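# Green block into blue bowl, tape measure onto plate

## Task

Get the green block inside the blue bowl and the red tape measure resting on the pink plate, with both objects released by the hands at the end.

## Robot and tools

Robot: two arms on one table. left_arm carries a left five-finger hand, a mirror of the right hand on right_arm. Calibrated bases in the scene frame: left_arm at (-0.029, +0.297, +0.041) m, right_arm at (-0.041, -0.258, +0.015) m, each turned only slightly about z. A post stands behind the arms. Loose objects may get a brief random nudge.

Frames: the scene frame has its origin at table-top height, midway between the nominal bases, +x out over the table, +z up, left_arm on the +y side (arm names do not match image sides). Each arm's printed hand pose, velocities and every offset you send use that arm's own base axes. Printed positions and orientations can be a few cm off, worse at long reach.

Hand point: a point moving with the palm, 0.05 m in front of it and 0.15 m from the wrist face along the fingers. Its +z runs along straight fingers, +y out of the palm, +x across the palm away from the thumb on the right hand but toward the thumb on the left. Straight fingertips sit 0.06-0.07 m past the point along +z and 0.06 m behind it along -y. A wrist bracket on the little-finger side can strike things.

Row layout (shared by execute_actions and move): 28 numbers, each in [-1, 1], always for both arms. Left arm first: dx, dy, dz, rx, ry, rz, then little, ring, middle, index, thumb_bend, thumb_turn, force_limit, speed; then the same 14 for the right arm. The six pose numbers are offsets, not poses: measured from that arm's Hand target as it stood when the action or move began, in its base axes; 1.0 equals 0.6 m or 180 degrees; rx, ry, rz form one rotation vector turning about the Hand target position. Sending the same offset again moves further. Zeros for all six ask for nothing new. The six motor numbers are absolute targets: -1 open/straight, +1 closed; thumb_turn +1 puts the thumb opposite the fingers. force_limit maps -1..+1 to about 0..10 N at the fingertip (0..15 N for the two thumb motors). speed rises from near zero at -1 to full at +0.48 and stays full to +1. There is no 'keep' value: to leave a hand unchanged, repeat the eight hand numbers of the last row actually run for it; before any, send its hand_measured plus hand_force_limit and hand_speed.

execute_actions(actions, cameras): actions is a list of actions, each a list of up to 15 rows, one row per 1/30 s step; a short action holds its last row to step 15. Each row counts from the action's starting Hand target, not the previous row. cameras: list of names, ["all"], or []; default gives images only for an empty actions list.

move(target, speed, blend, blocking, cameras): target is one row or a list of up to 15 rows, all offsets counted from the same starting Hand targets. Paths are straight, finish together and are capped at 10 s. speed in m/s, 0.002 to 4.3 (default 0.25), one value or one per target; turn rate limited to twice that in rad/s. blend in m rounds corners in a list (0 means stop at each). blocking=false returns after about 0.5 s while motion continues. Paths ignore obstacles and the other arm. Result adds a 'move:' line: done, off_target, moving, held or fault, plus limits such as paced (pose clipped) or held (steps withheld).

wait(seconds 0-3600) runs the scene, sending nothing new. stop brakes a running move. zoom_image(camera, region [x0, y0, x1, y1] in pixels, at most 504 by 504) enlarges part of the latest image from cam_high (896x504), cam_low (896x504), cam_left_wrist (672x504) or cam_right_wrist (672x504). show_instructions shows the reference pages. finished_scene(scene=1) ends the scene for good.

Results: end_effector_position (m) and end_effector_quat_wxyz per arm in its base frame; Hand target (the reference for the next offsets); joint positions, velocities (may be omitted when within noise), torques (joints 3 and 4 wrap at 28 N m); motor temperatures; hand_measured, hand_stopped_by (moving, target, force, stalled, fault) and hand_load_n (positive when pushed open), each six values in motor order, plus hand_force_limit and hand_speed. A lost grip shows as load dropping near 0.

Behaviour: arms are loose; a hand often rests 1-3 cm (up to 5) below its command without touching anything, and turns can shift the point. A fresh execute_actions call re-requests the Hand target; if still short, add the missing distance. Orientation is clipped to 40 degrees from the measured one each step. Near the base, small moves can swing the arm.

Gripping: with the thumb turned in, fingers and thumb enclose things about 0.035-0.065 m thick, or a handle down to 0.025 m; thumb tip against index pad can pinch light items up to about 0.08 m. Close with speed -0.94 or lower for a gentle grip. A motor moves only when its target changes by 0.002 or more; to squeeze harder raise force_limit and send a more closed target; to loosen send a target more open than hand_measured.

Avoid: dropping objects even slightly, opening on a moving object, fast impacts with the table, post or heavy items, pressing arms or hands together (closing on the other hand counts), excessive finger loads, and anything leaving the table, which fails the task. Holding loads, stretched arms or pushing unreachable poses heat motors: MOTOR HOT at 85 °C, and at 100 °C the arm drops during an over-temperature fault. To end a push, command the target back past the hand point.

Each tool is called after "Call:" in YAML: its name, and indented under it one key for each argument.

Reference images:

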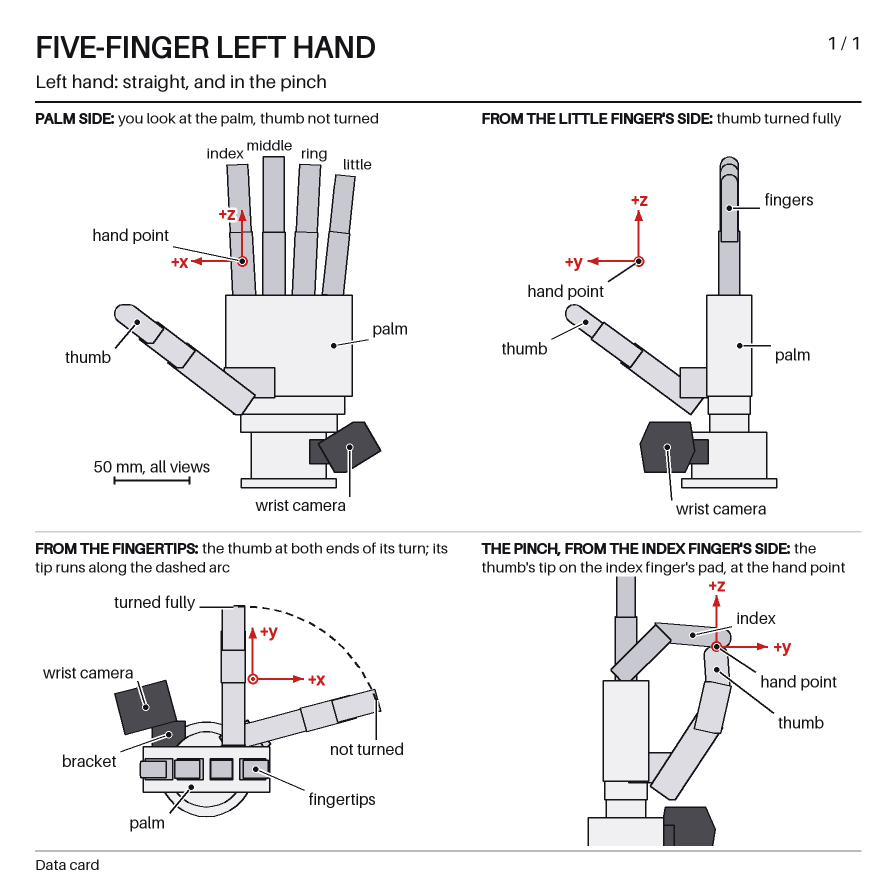

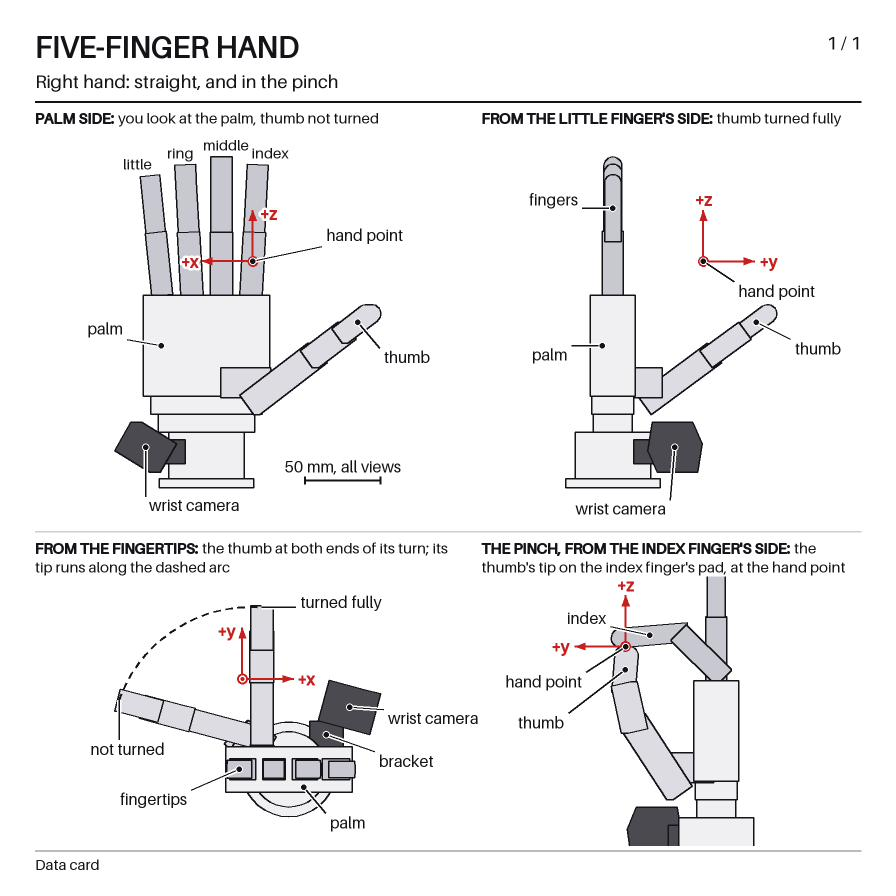

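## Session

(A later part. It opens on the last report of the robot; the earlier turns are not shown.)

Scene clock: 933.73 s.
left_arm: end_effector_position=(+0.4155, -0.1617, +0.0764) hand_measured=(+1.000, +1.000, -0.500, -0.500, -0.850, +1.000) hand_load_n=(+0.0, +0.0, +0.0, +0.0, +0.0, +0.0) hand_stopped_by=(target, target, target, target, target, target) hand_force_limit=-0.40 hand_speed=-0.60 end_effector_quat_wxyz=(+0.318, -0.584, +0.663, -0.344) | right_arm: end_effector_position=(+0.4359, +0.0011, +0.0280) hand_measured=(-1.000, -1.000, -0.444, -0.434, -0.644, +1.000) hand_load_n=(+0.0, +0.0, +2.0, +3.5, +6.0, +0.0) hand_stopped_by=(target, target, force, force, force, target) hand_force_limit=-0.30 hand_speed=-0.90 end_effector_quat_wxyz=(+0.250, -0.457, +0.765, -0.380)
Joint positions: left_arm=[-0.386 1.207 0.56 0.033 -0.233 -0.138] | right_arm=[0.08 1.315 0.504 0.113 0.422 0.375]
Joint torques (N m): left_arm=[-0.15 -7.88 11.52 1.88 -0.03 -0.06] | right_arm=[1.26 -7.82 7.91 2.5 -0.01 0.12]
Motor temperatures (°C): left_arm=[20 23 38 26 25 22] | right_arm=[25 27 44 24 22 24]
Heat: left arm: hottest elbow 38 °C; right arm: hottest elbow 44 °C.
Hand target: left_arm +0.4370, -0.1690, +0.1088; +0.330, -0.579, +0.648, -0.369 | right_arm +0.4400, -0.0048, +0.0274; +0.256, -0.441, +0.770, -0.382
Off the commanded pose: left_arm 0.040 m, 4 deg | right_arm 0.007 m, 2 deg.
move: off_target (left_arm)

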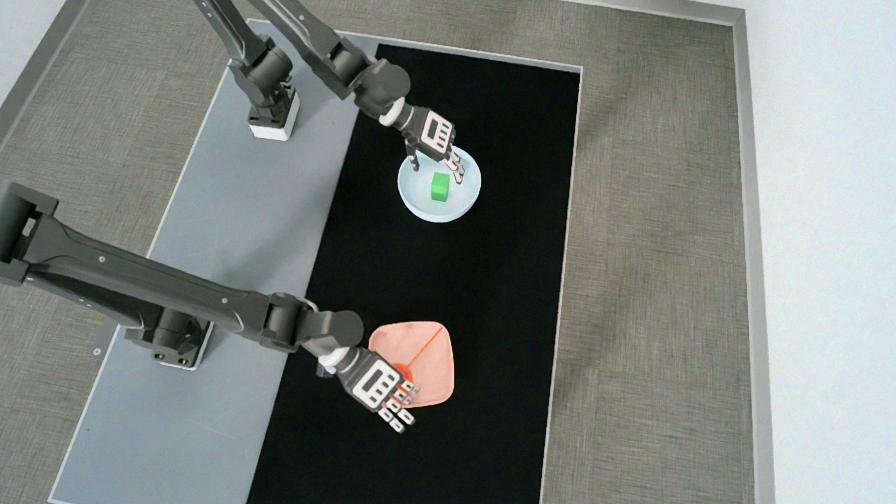

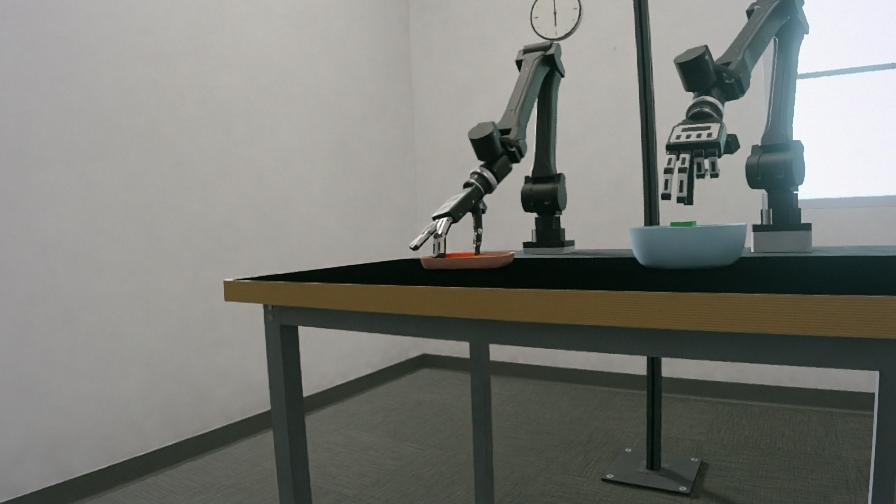

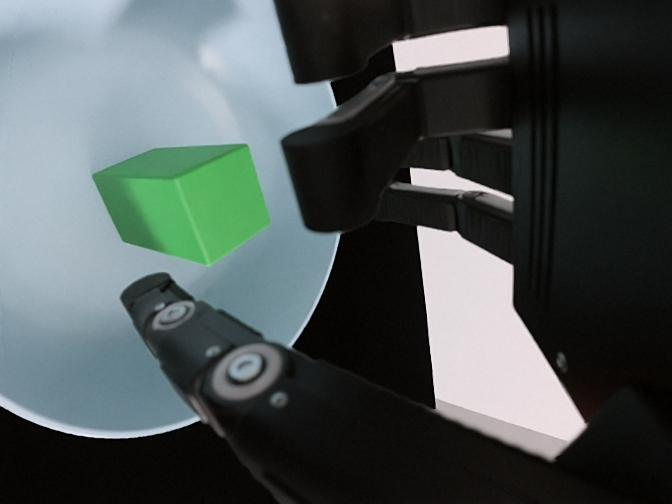

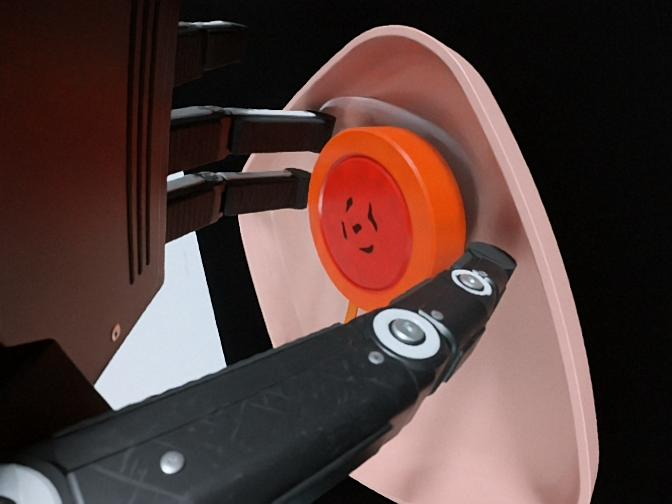

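Call:
move:
  target:
    - [0,0,0.1,0,0,0,1,1,-0.5,-0.5,-0.85,1,-0.4,-0.6,0.0,0.0,0.075,0,0,0,-1,-1,-0.3,-0.3,-0.45,1,-0.3,-0.9]
    - [-0.15,0.12,0.15,0,0,0,-1,-1,-1,-1,-1,1,-0.4,-0.3,0.0208,0.0388,0.075,0.0175,-0.0085,0,-1,-1,-0.3,-0.3,-0.45,1,-0.3,-0.9]
  speed: 0.08
  cameras: ["all"]

Call:
zoom_image:
  camera: "cam_high"
  region: [330, 280, 480, 430]

Call:
zoom_image:
  camera: "cam_low"
  region: [390, 150, 560, 290]

Scene clock: 985.63 s.
left_arm: end_effector_position=(+0.3482, -0.0994, +0.1958) hand_measured=(-1.000, -1.000, -1.000, -1.000, -1.000, +1.000) hand_load_n=(+0.0, +0.0, +0.0, +0.0, +0.0, +0.0) hand_stopped_by=(target, target, target, target, target, target) hand_force_limit=-0.40 hand_speed=-0.30 end_effector_quat_wxyz=(+0.325, -0.584, +0.646, -0.369) | right_arm: end_effector_position=(+0.4275, +0.0137, +0.0510) hand_measured=(-1.000, -1.000, -0.444, -0.434, -0.644, +1.000) hand_load_n=(+0.0, +0.0, +2.0, +4.0, +6.0, +0.0) hand_stopped_by=(target, target, force, force, force, target) hand_force_limit=-0.30 hand_speed=-0.90 end_effector_quat_wxyz=(+0.253, -0.449, +0.776, -0.362)
Joint positions: left_arm=[-0.236 0.716 0.599 -0.428 -0.104 -0.075] | right_arm=[0.105 1.228 0.529 -0.031 0.421 0.436]
Joint torques (N m): left_arm=[-0.32 -2.84 8.9 1.98 0.03 0.11] | right_arm=[2.9 -7.41 13.33 1.62 0.01 0.23]
Motor temperatures (°C): left_arm=[20 23 45 25 25 22] | right_arm=[25 27 39 24 22 24]
Heat: left arm: hottest elbow 45 °C; right arm: hottest elbow 39 °C.
Hand target: left_arm +0.3470, -0.0970, +0.1988; +0.330, -0.579, +0.648, -0.369 | right_arm +0.4525, +0.0185, +0.0724; +0.278, -0.429, +0.777, -0.367
Off the commanded pose: left_arm 0.004 m, 1 deg | right_arm 0.033 m, 4 deg.
move: off_target (right_arm)

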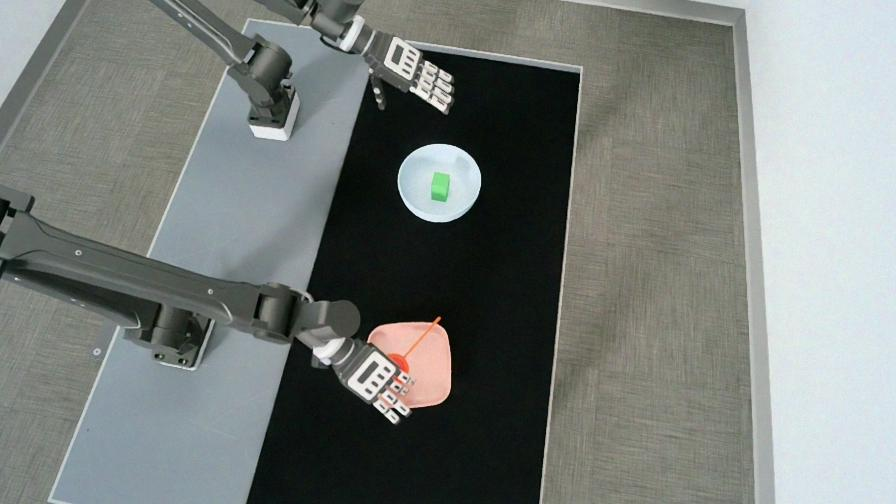

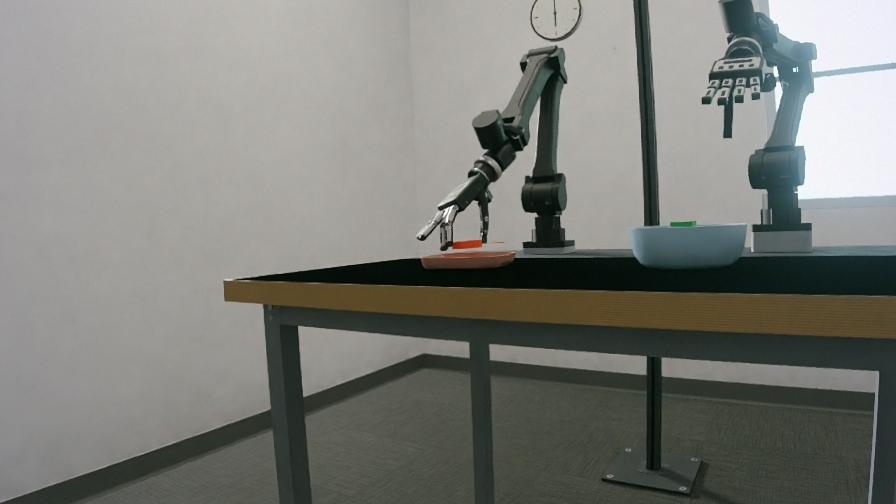

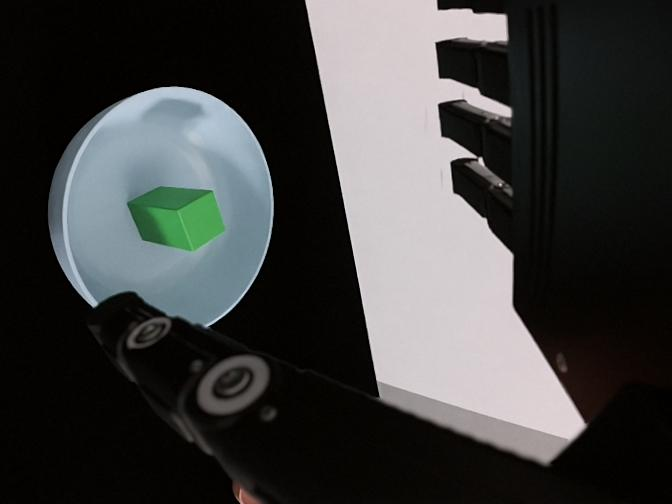

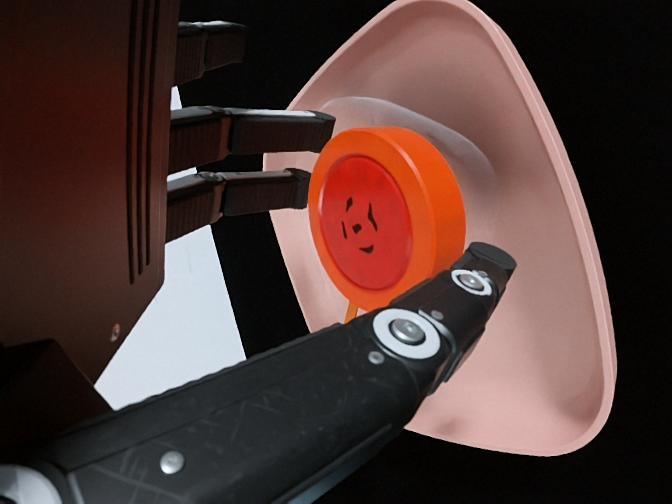

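Scaled by 3.360 from the camera's image (finer frame: 1280x720).

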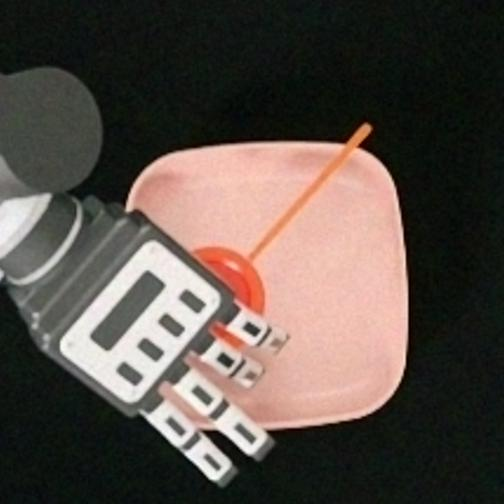

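Scaled by 2.965 from the camera's image (finer frame: 1280x720).

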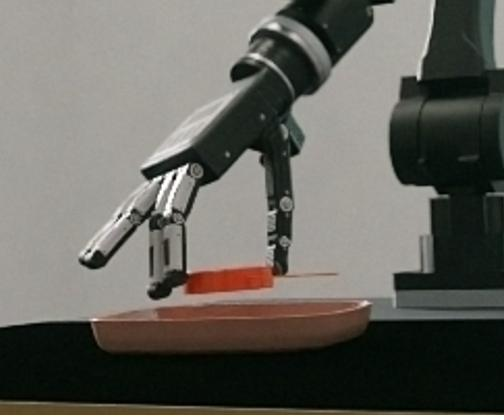

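Call:
move:
  target: [0,0,0,0,0,0,-1,-1,-1,-1,-1,1,-0.4,-0.3,-0.0075,0.0192,-0.0667,0.004,-0.002,0,-1,-1,-0.3,-0.3,-0.45,1,-0.3,-0.9]
  speed: 0.06
  cameras: ["all"]

Call:
zoom_image:
  camera: "cam_high"
  region: [330, 280, 480, 430]

Call:
zoom_image:
  camera: "cam_low"
  region: [390, 150, 560, 290]

Scene clock: 1000.37 s.
left_arm: end_effector_position=(+0.3482, -0.0994, +0.1958) hand_measured=(-1.000, -1.000, -1.000, -1.000, -1.000, +1.000) hand_load_n=(+0.0, -0.5, +0.0, +0.0, +0.0, +0.0) hand_stopped_by=(target, target, target, target, target, target) hand_force_limit=-0.40 hand_speed=-0.30 end_effector_quat_wxyz=(+0.325, -0.584, +0.646, -0.369) | right_arm: end_effector_position=(+0.4404, +0.0277, +0.0278) hand_measured=(-1.000, -1.000, -0.444, -0.434, -0.644, +1.000) hand_load_n=(+0.0, +0.0, +2.0, +3.5, +6.5, +0.0) hand_stopped_by=(target, target, force, force, force, target) hand_force_limit=-0.30 hand_speed=-0.90 end_effector_quat_wxyz=(+0.268, -0.443, +0.775, -0.361)
Joint positions: left_arm=[-0.236 0.716 0.599 -0.428 -0.104 -0.075] | right_arm=[0.135 1.329 0.517 0.098 0.431 0.469]
Joint torques (N m): left_arm=[-0.15 -2.96 8.9 1.95 0.04 0.11] | right_arm=[3.02 -8.41 8.24 2.56 0.26 0.24]
Heat: left arm: hottest elbow 45 °C; right arm: hottest elbow 40 °C.
Hand target: left_arm +0.3470, -0.0970, +0.1988; +0.330, -0.579, +0.648, -0.369 | right_arm +0.4480, +0.0300, +0.0324; +0.283, -0.426, +0.779, -0.363
Off the commanded pose: left_arm 0.004 m, 1 deg | right_arm 0.009 m, 3 deg.
move: off_target (right_arm)

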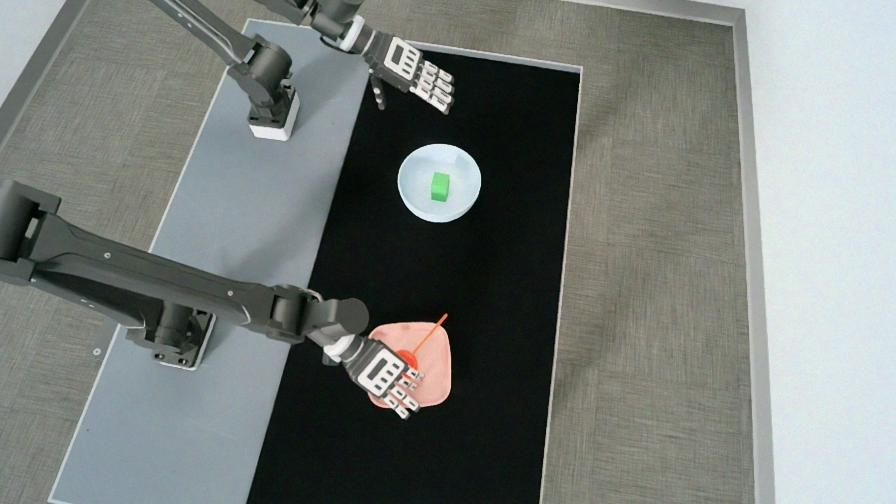

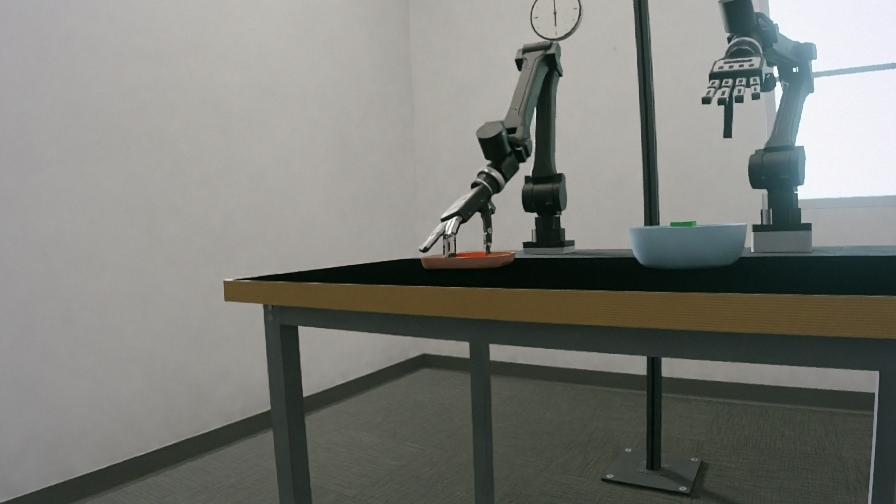

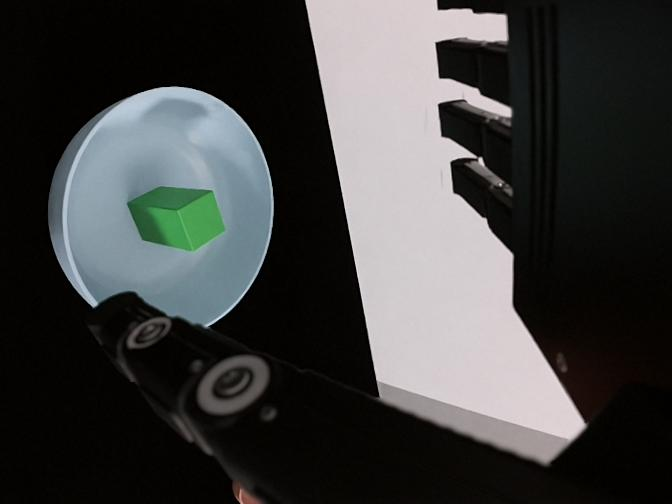

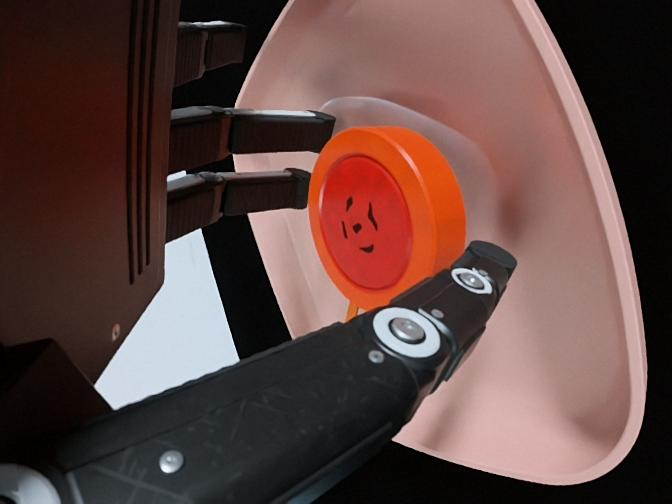

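Scaled by 3.360 from the camera's image (finer frame: 1280x720).

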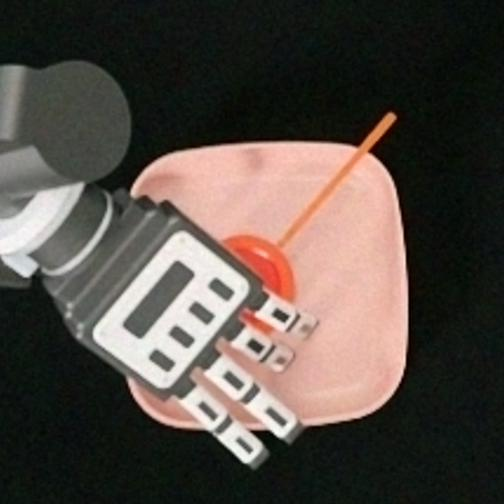

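Scaled by 2.965 from the camera's image (finer frame: 1280x720).

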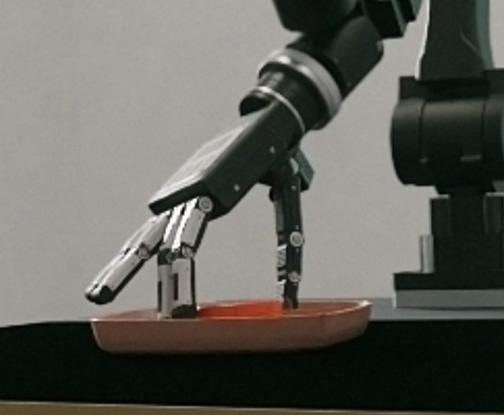

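Call:
move:
  target: [0,0,0,0,0,0,-1,-1,-1,-1,-1,1,-0.4,-0.3,0,-0.004,-0.01,0,0,0,-1,-1,-0.3,-0.3,-0.45,1,-0.3,-0.9]
  speed: 0.04
  cameras: ["cam_high", "cam_low", "cam_right_wrist"]

Call:
zoom_image:
  camera: "cam_low"
  region: [390, 150, 560, 290]

Call:
zoom_image:
  camera: "cam_right_wrist"
  region: [280, 60, 560, 340]

Scene clock: 1007.87 s.
left_arm: end_effector_position=(+0.3482, -0.0994, +0.1958) hand_measured=(-1.000, -1.000, -1.000, -1.000, -1.000, +1.000) hand_load_n=(+0.0, +0.0, +0.0, +0.0, +0.0, +0.0) hand_stopped_by=(target, target, target, target, target, target) hand_force_limit=-0.40 hand_speed=-0.30 end_effector_quat_wxyz=(+0.325, -0.584, +0.646, -0.369) | right_arm: end_effector_position=(+0.4416, +0.0279, +0.0237) hand_measured=(-1.000, -1.000, -0.444, -0.434, -0.644, +1.000) hand_load_n=(+0.0, +0.0, +2.0, +3.5, +6.0, +0.0) hand_stopped_by=(target, target, force, force, force, target) hand_force_limit=-0.30 hand_speed=-0.90 end_effector_quat_wxyz=(+0.271, -0.442, +0.775, -0.362)
Joint positions: left_arm=[-0.236 0.716 0.599 -0.428 -0.104 -0.075] | right_arm=[0.135 1.345 0.51 0.125 0.431 0.469]
Joint torques (N m): left_arm=[-0.26 -2.96 8.91 1.95 0.02 0.11] | right_arm=[2.2 -8.35 7.95 2.58 0.07 0.19]
Heat: left arm: hottest elbow 45 °C; right arm: hottest elbow 39 °C.
Hand target: left_arm +0.3470, -0.0970, +0.1988; +0.330, -0.579, +0.648, -0.369 | right_arm +0.4480, +0.0276, +0.0264; +0.283, -0.426, +0.779, -0.363
Off the commanded pose: left_arm 0.004 m, 1 deg | right_arm 0.007 m, 2 deg.
move: done

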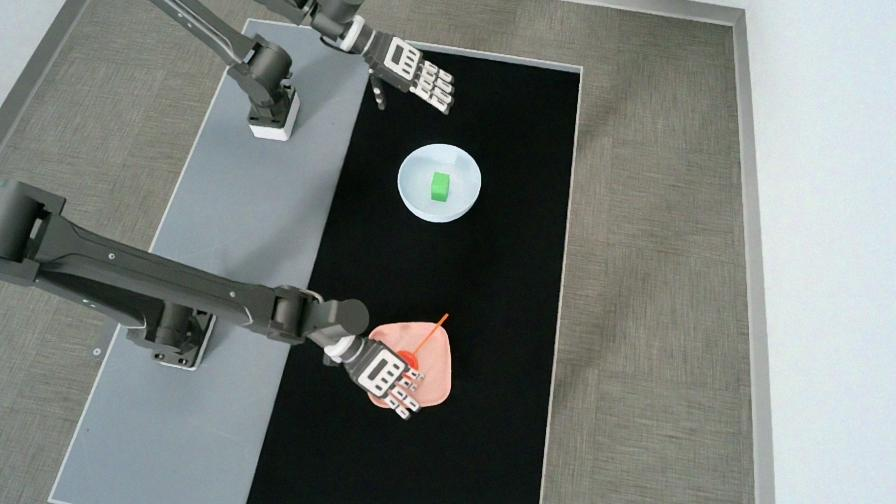

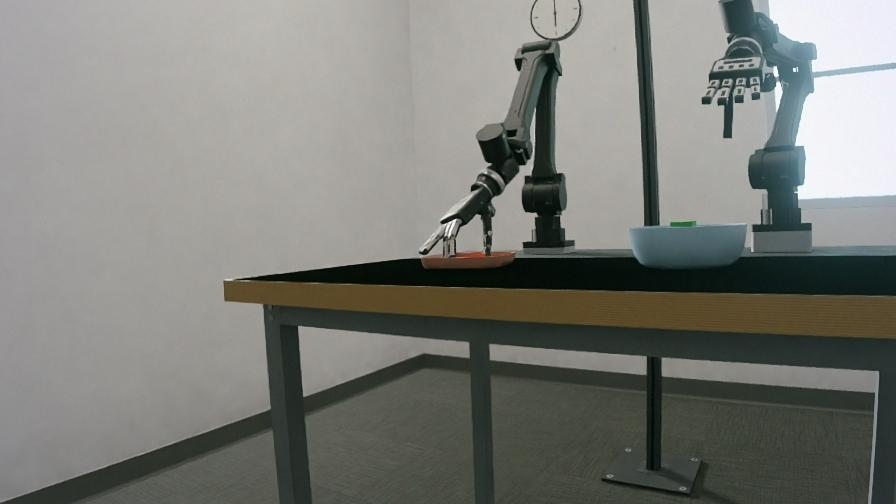

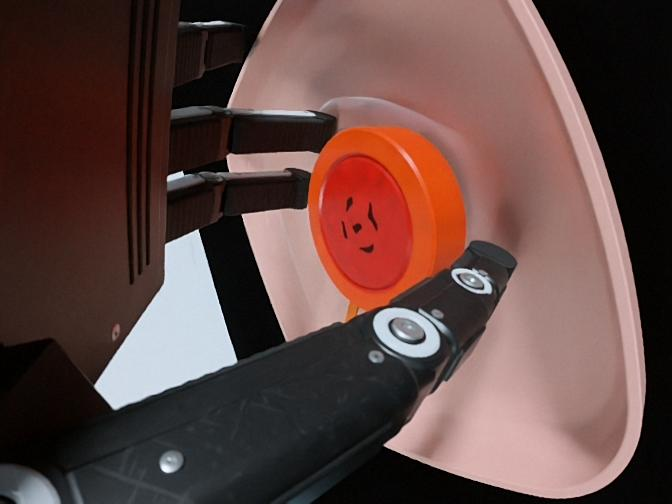

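Scaled by 2.965 from the camera's image (finer frame: 1280x720).

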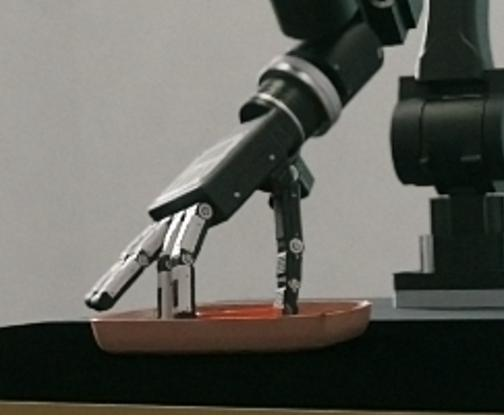

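Scaled by 1.800 from the camera's image (finer frame: 960x720).

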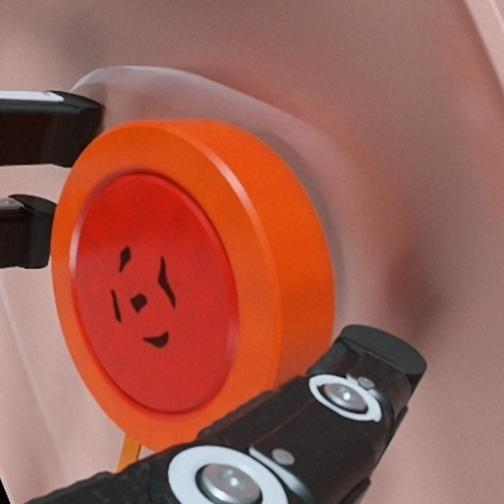

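Call:
move:
  target: [0,0,0,0,0,0,-1,-1,-1,-1,-1,1,-0.4,-0.3,0,0,-0.0083,0,0,0,-1,-1,-0.3,-0.3,-0.45,1,-0.3,-0.9]
  speed: 0.04
  cameras: ["cam_high", "cam_low", "cam_right_wrist"]

Call:
zoom_image:
  camera: "cam_high"
  region: [330, 280, 480, 430]

Call:
zoom_image:
  camera: "cam_right_wrist"
  region: [280, 60, 560, 340]

Scene clock: 1015.07 s.
left_arm: end_effector_position=(+0.3482, -0.0994, +0.1958) hand_measured=(-1.000, -1.000, -1.000, -1.000, -1.000, +1.000) hand_load_n=(+0.0, +0.0, +0.0, +0.0, +0.0, +0.0) hand_stopped_by=(target, target, target, target, target, target) hand_force_limit=-0.40 hand_speed=-0.30 end_effector_quat_wxyz=(+0.325, -0.584, +0.646, -0.369) | right_arm: end_effector_position=(+0.4446, +0.0283, +0.0233) hand_measured=(-1.000, -1.000, -0.444, -0.434, -0.644, +1.000) hand_load_n=(+0.0, +0.0, +2.0, +3.5, +6.0, +0.0) hand_stopped_by=(target, target, force, force, force, target) hand_force_limit=-0.30 hand_speed=-0.90 end_effector_quat_wxyz=(+0.276, -0.440, +0.773, -0.364)
Joint positions: left_arm=[-0.236 0.716 0.599 -0.428 -0.104 -0.075] | right_arm=[0.135 1.354 0.509 0.148 0.431 0.469]
Joint torques (N m): left_arm=[-0.21 -2.96 8.87 1.98 0.03 0.1] | right_arm=[2.26 -8.06 7.58 2.47 0.08 0.2]
Heat: left arm: hottest elbow 44 °C; right arm: hottest elbow 39 °C.
Hand target: left_arm +0.3470, -0.0970, +0.1988; +0.330, -0.579, +0.648, -0.369 | right_arm +0.4480, +0.0276, +0.0214; +0.283, -0.426, +0.779, -0.363
Off the commanded pose: left_arm 0.004 m, 1 deg | right_arm 0.004 m, 2 deg.
move: done

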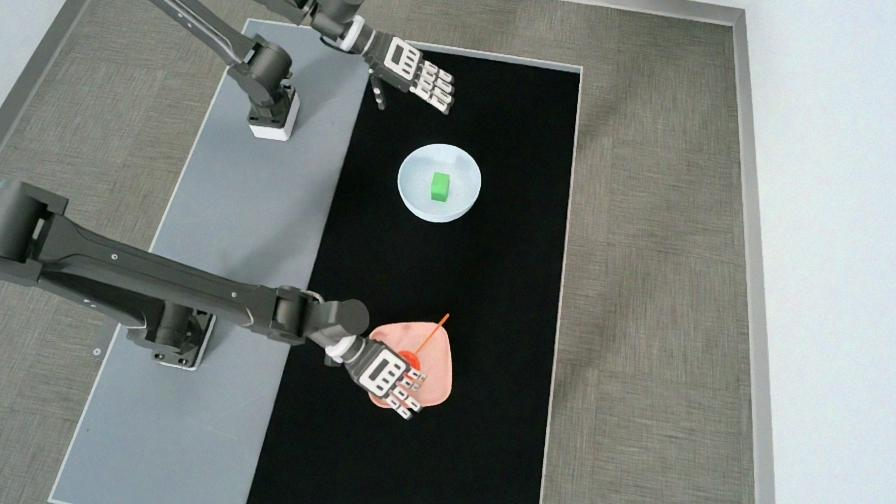

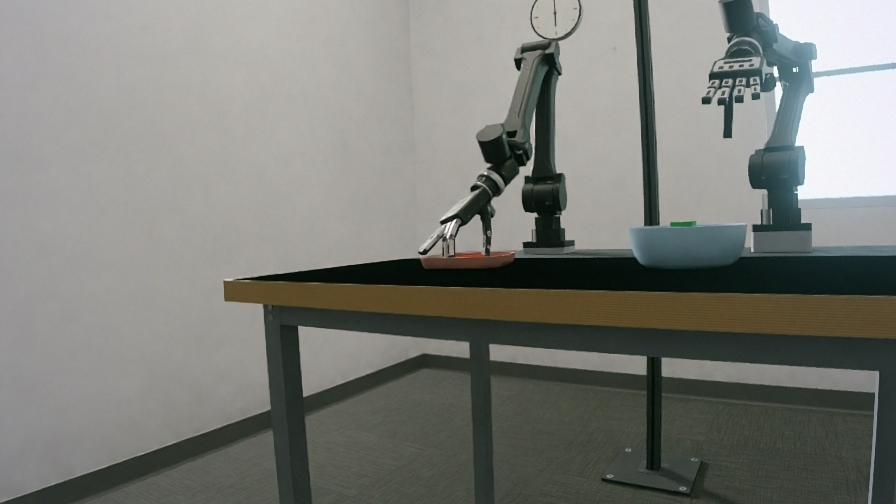

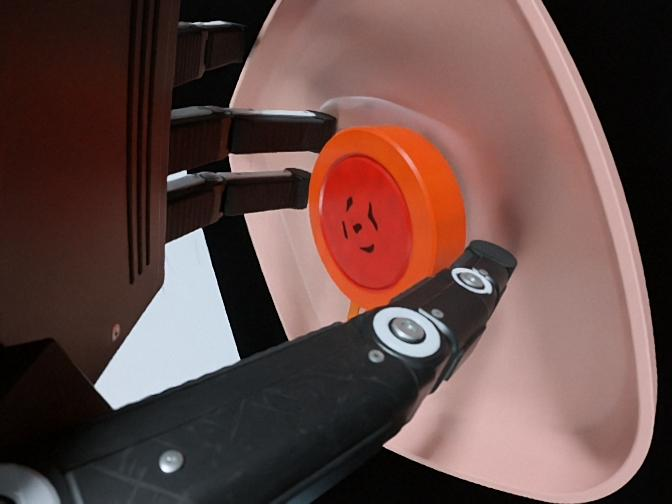

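Scaled by 3.360 from the camera's image (finer frame: 1280x720).

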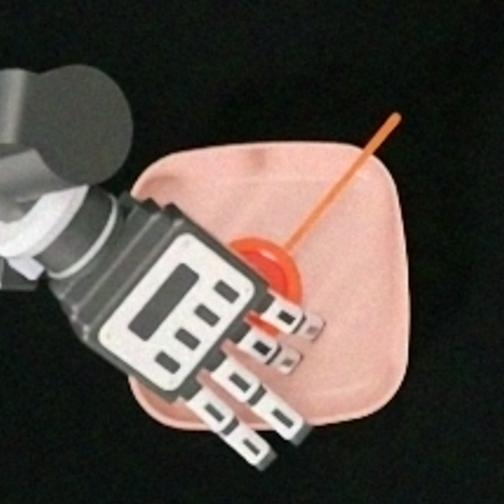

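Scaled by 1.800 from the camera's image (finer frame: 960x720).

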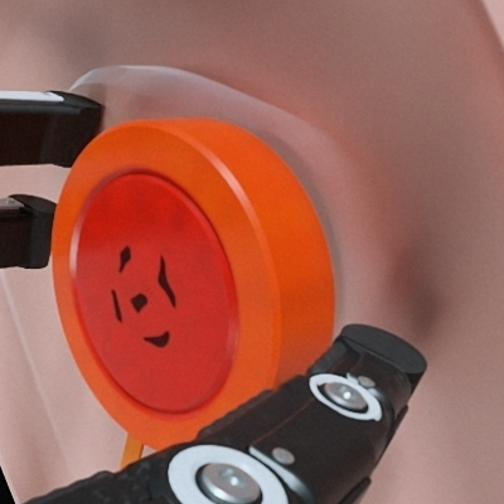

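Call:
execute_actions:
  actions: []

Call:
zoom_image:
  camera: "cam_low"
  region: [390, 150, 560, 290]

Call:
zoom_image:
  camera: "cam_high"
  region: [330, 280, 480, 430]

Scene clock: 1034.67 s.
left_arm: end_effector_position=(+0.3482, -0.0994, +0.1958) hand_measured=(-1.000, -1.000, -1.000, -1.000, -1.000, +1.000) hand_load_n=(+0.0, +0.0, +0.0, +0.0, +0.0, +0.0) hand_stopped_by=(target, target, target, target, target, target) hand_force_limit=-0.40 hand_speed=-0.30 end_effector_quat_wxyz=(+0.325, -0.584, +0.646, -0.369) | right_arm: end_effector_position=(+0.4446, +0.0283, +0.0233) hand_measured=(-1.000, -1.000, -0.444, -0.434, -0.644, +1.000) hand_load_n=(+0.0, +0.0, +2.0, +3.5, +6.0, +0.0) hand_stopped_by=(target, target, force, force, force, target) hand_force_limit=-0.30 hand_speed=-0.90 end_effector_quat_wxyz=(+0.276, -0.440, +0.773, -0.364)
Joint positions: left_arm=[-0.236 0.716 0.599 -0.428 -0.104 -0.075] | right_arm=[0.135 1.354 0.509 0.148 0.431 0.469]
Joint velocities: within noise
Joint torques (N m): left_arm=[-0.38 -2.96 8.85 1.98 0.02 0.1] | right_arm=[2.26 -8.06 7.57 2.45 0.07 0.19]
Motor temperatures (°C): left_arm=[20 22 44 25 25 22] | right_arm=[25 27 39 24 22 24]
Heat: left arm: hottest elbow 44 °C; right arm: hottest elbow 39 °C.
Hand target: left_arm +0.3470, -0.0970, +0.1988; +0.330, -0.579, +0.648, -0.369 | right_arm +0.4480, +0.0276, +0.0214; +0.283, -0.426, +0.779, -0.363
Off the commanded pose: left_arm 0.004 m, 1 deg | right_arm 0.004 m, 2 deg.

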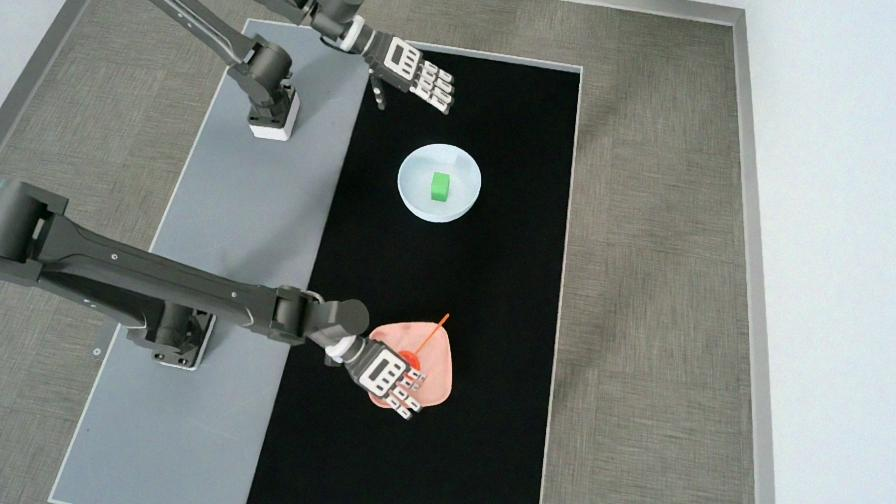

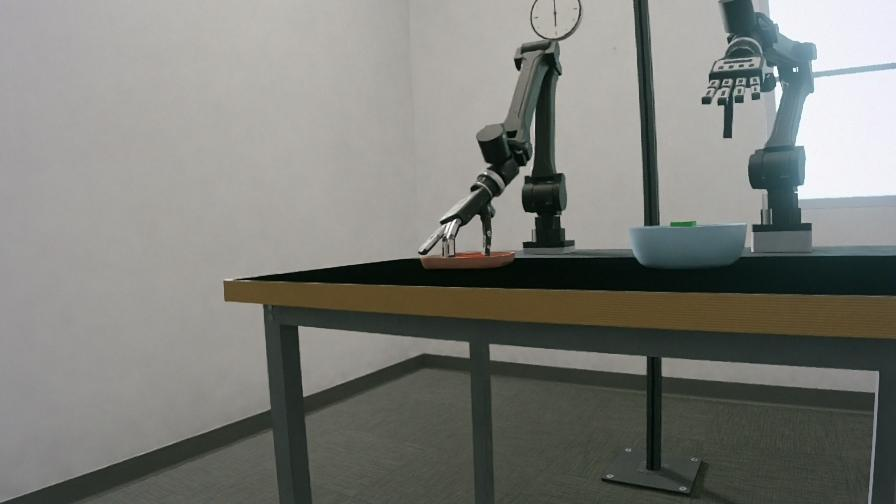

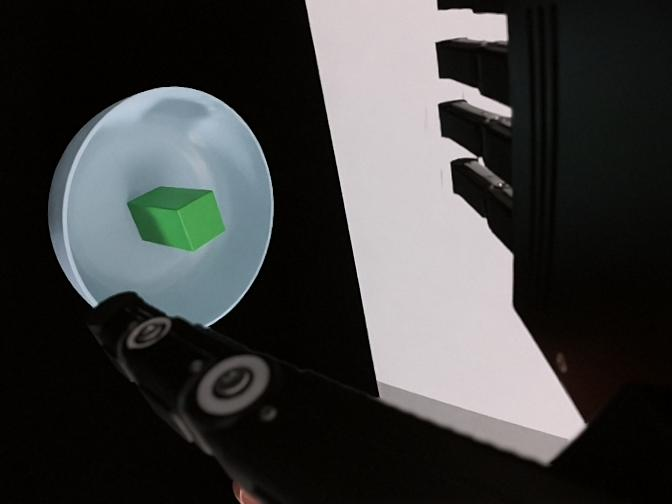

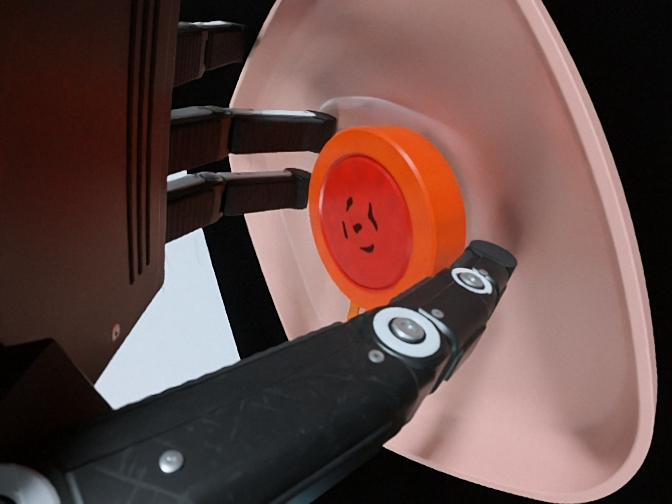

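Scaled by 2.965 from the camera's image (finer frame: 1280x720).

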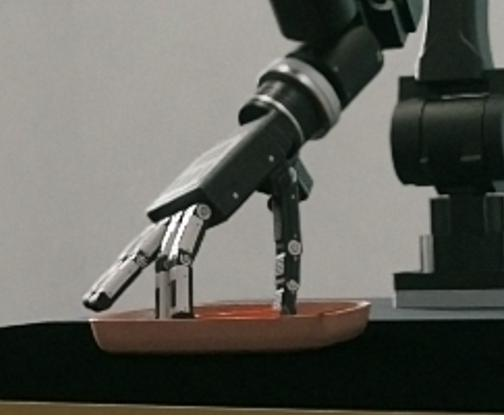

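Scaled by 3.360 from the camera's image (finer frame: 1280x720).

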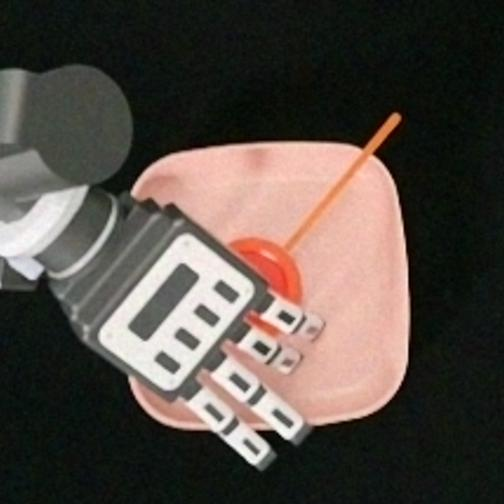

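Call:
move:
  target: [0,0,0,0,0,0,-1,-1,-1,-1,-1,1,-0.4,-0.3,-0.003,0,-0.007,0,0,0,-1,-1,-0.3,-0.3,-0.45,1,-0.3,-0.9]
  speed: 0.03
  cameras: ["cam_high","cam_low","cam_right_wrist"]

Call:
zoom_image:
  camera: "cam_low"
  region: [390, 150, 560, 290]

Call:
zoom_image:
  camera: "cam_high"
  region: [330, 280, 480, 430]

Scene clock: 1041.10 s.
left_arm: end_effector_position=(+0.3482, -0.0994, +0.1958) hand_measured=(-1.000, -1.000, -1.000, -1.000, -1.000, +1.000) hand_load_n=(+0.0, +0.0, +0.0, +0.0, +0.0, +0.0) hand_stopped_by=(target, target, target, target, target, target) hand_force_limit=-0.40 hand_speed=-0.30 end_effector_quat_wxyz=(+0.325, -0.584, +0.646, -0.369) | right_arm: end_effector_position=(+0.4451, +0.0284, +0.0224) hand_measured=(-1.000, -1.000, -0.444, -0.434, -0.644, +1.000) hand_load_n=(+0.5, +0.0, +2.0, +3.5, +6.0, -0.5) hand_stopped_by=(target, target, force, force, force, target) hand_force_limit=-0.30 hand_speed=-0.90 end_effector_quat_wxyz=(+0.280, -0.438, +0.772, -0.365)
Joint positions: left_arm=[-0.236 0.716 0.599 -0.428 -0.104 -0.075] | right_arm=[0.135 1.358 0.503 0.168 0.431 0.469]
Joint torques (N m): left_arm=[-0.32 -2.96 8.85 1.94 0.02 0.1] | right_arm=[2.37 -7.65 7.25 2.33 0.09 0.2]
Heat: left arm: hottest elbow 44 °C; right arm: hottest elbow 38 °C.
Hand target: left_arm +0.3470, -0.0970, +0.1988; +0.330, -0.579, +0.648, -0.369 | right_arm +0.4462, +0.0276, +0.0172; +0.283, -0.426, +0.779, -0.363
Off the commanded pose: left_arm 0.004 m, 1 deg | right_arm 0.005 m, 2 deg.
move: done

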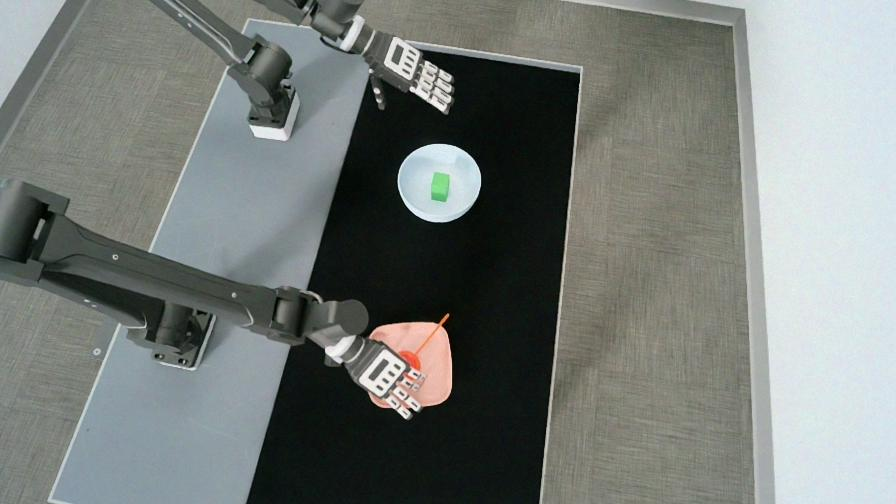

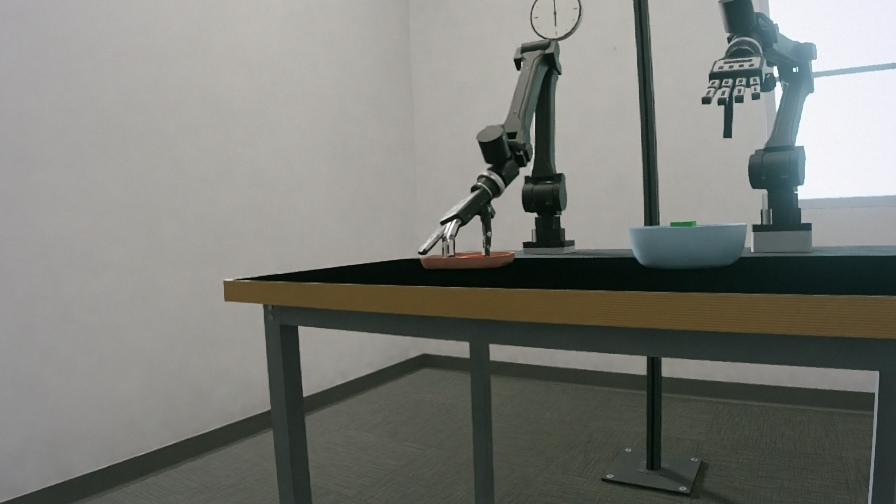

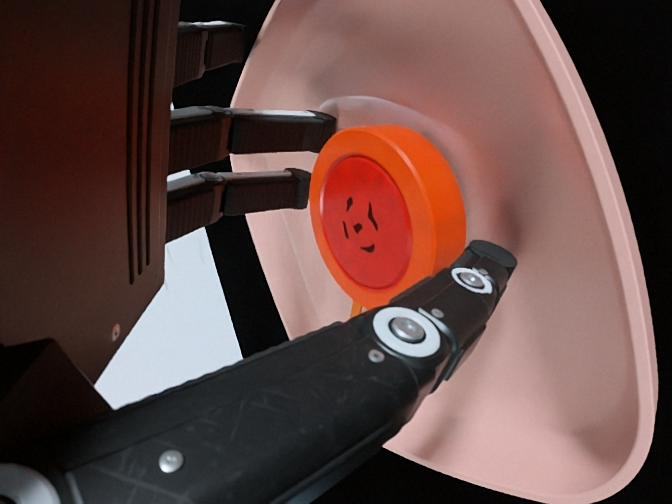

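Scaled by 2.965 from the camera's image (finer frame: 1280x720).

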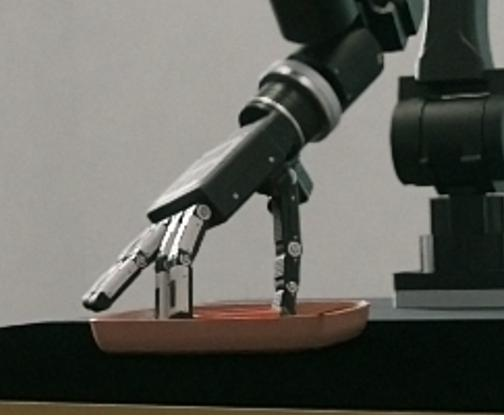

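Scaled by 3.360 from the camera's image (finer frame: 1280x720).

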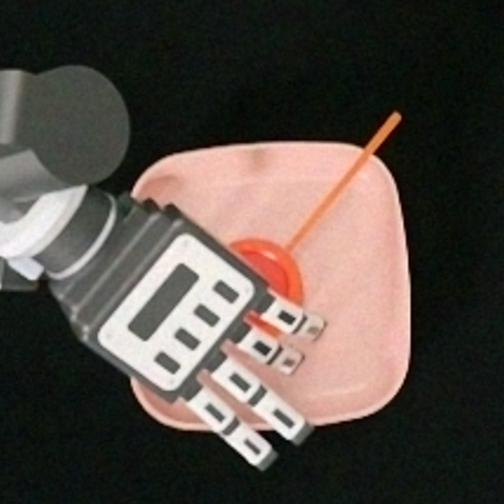

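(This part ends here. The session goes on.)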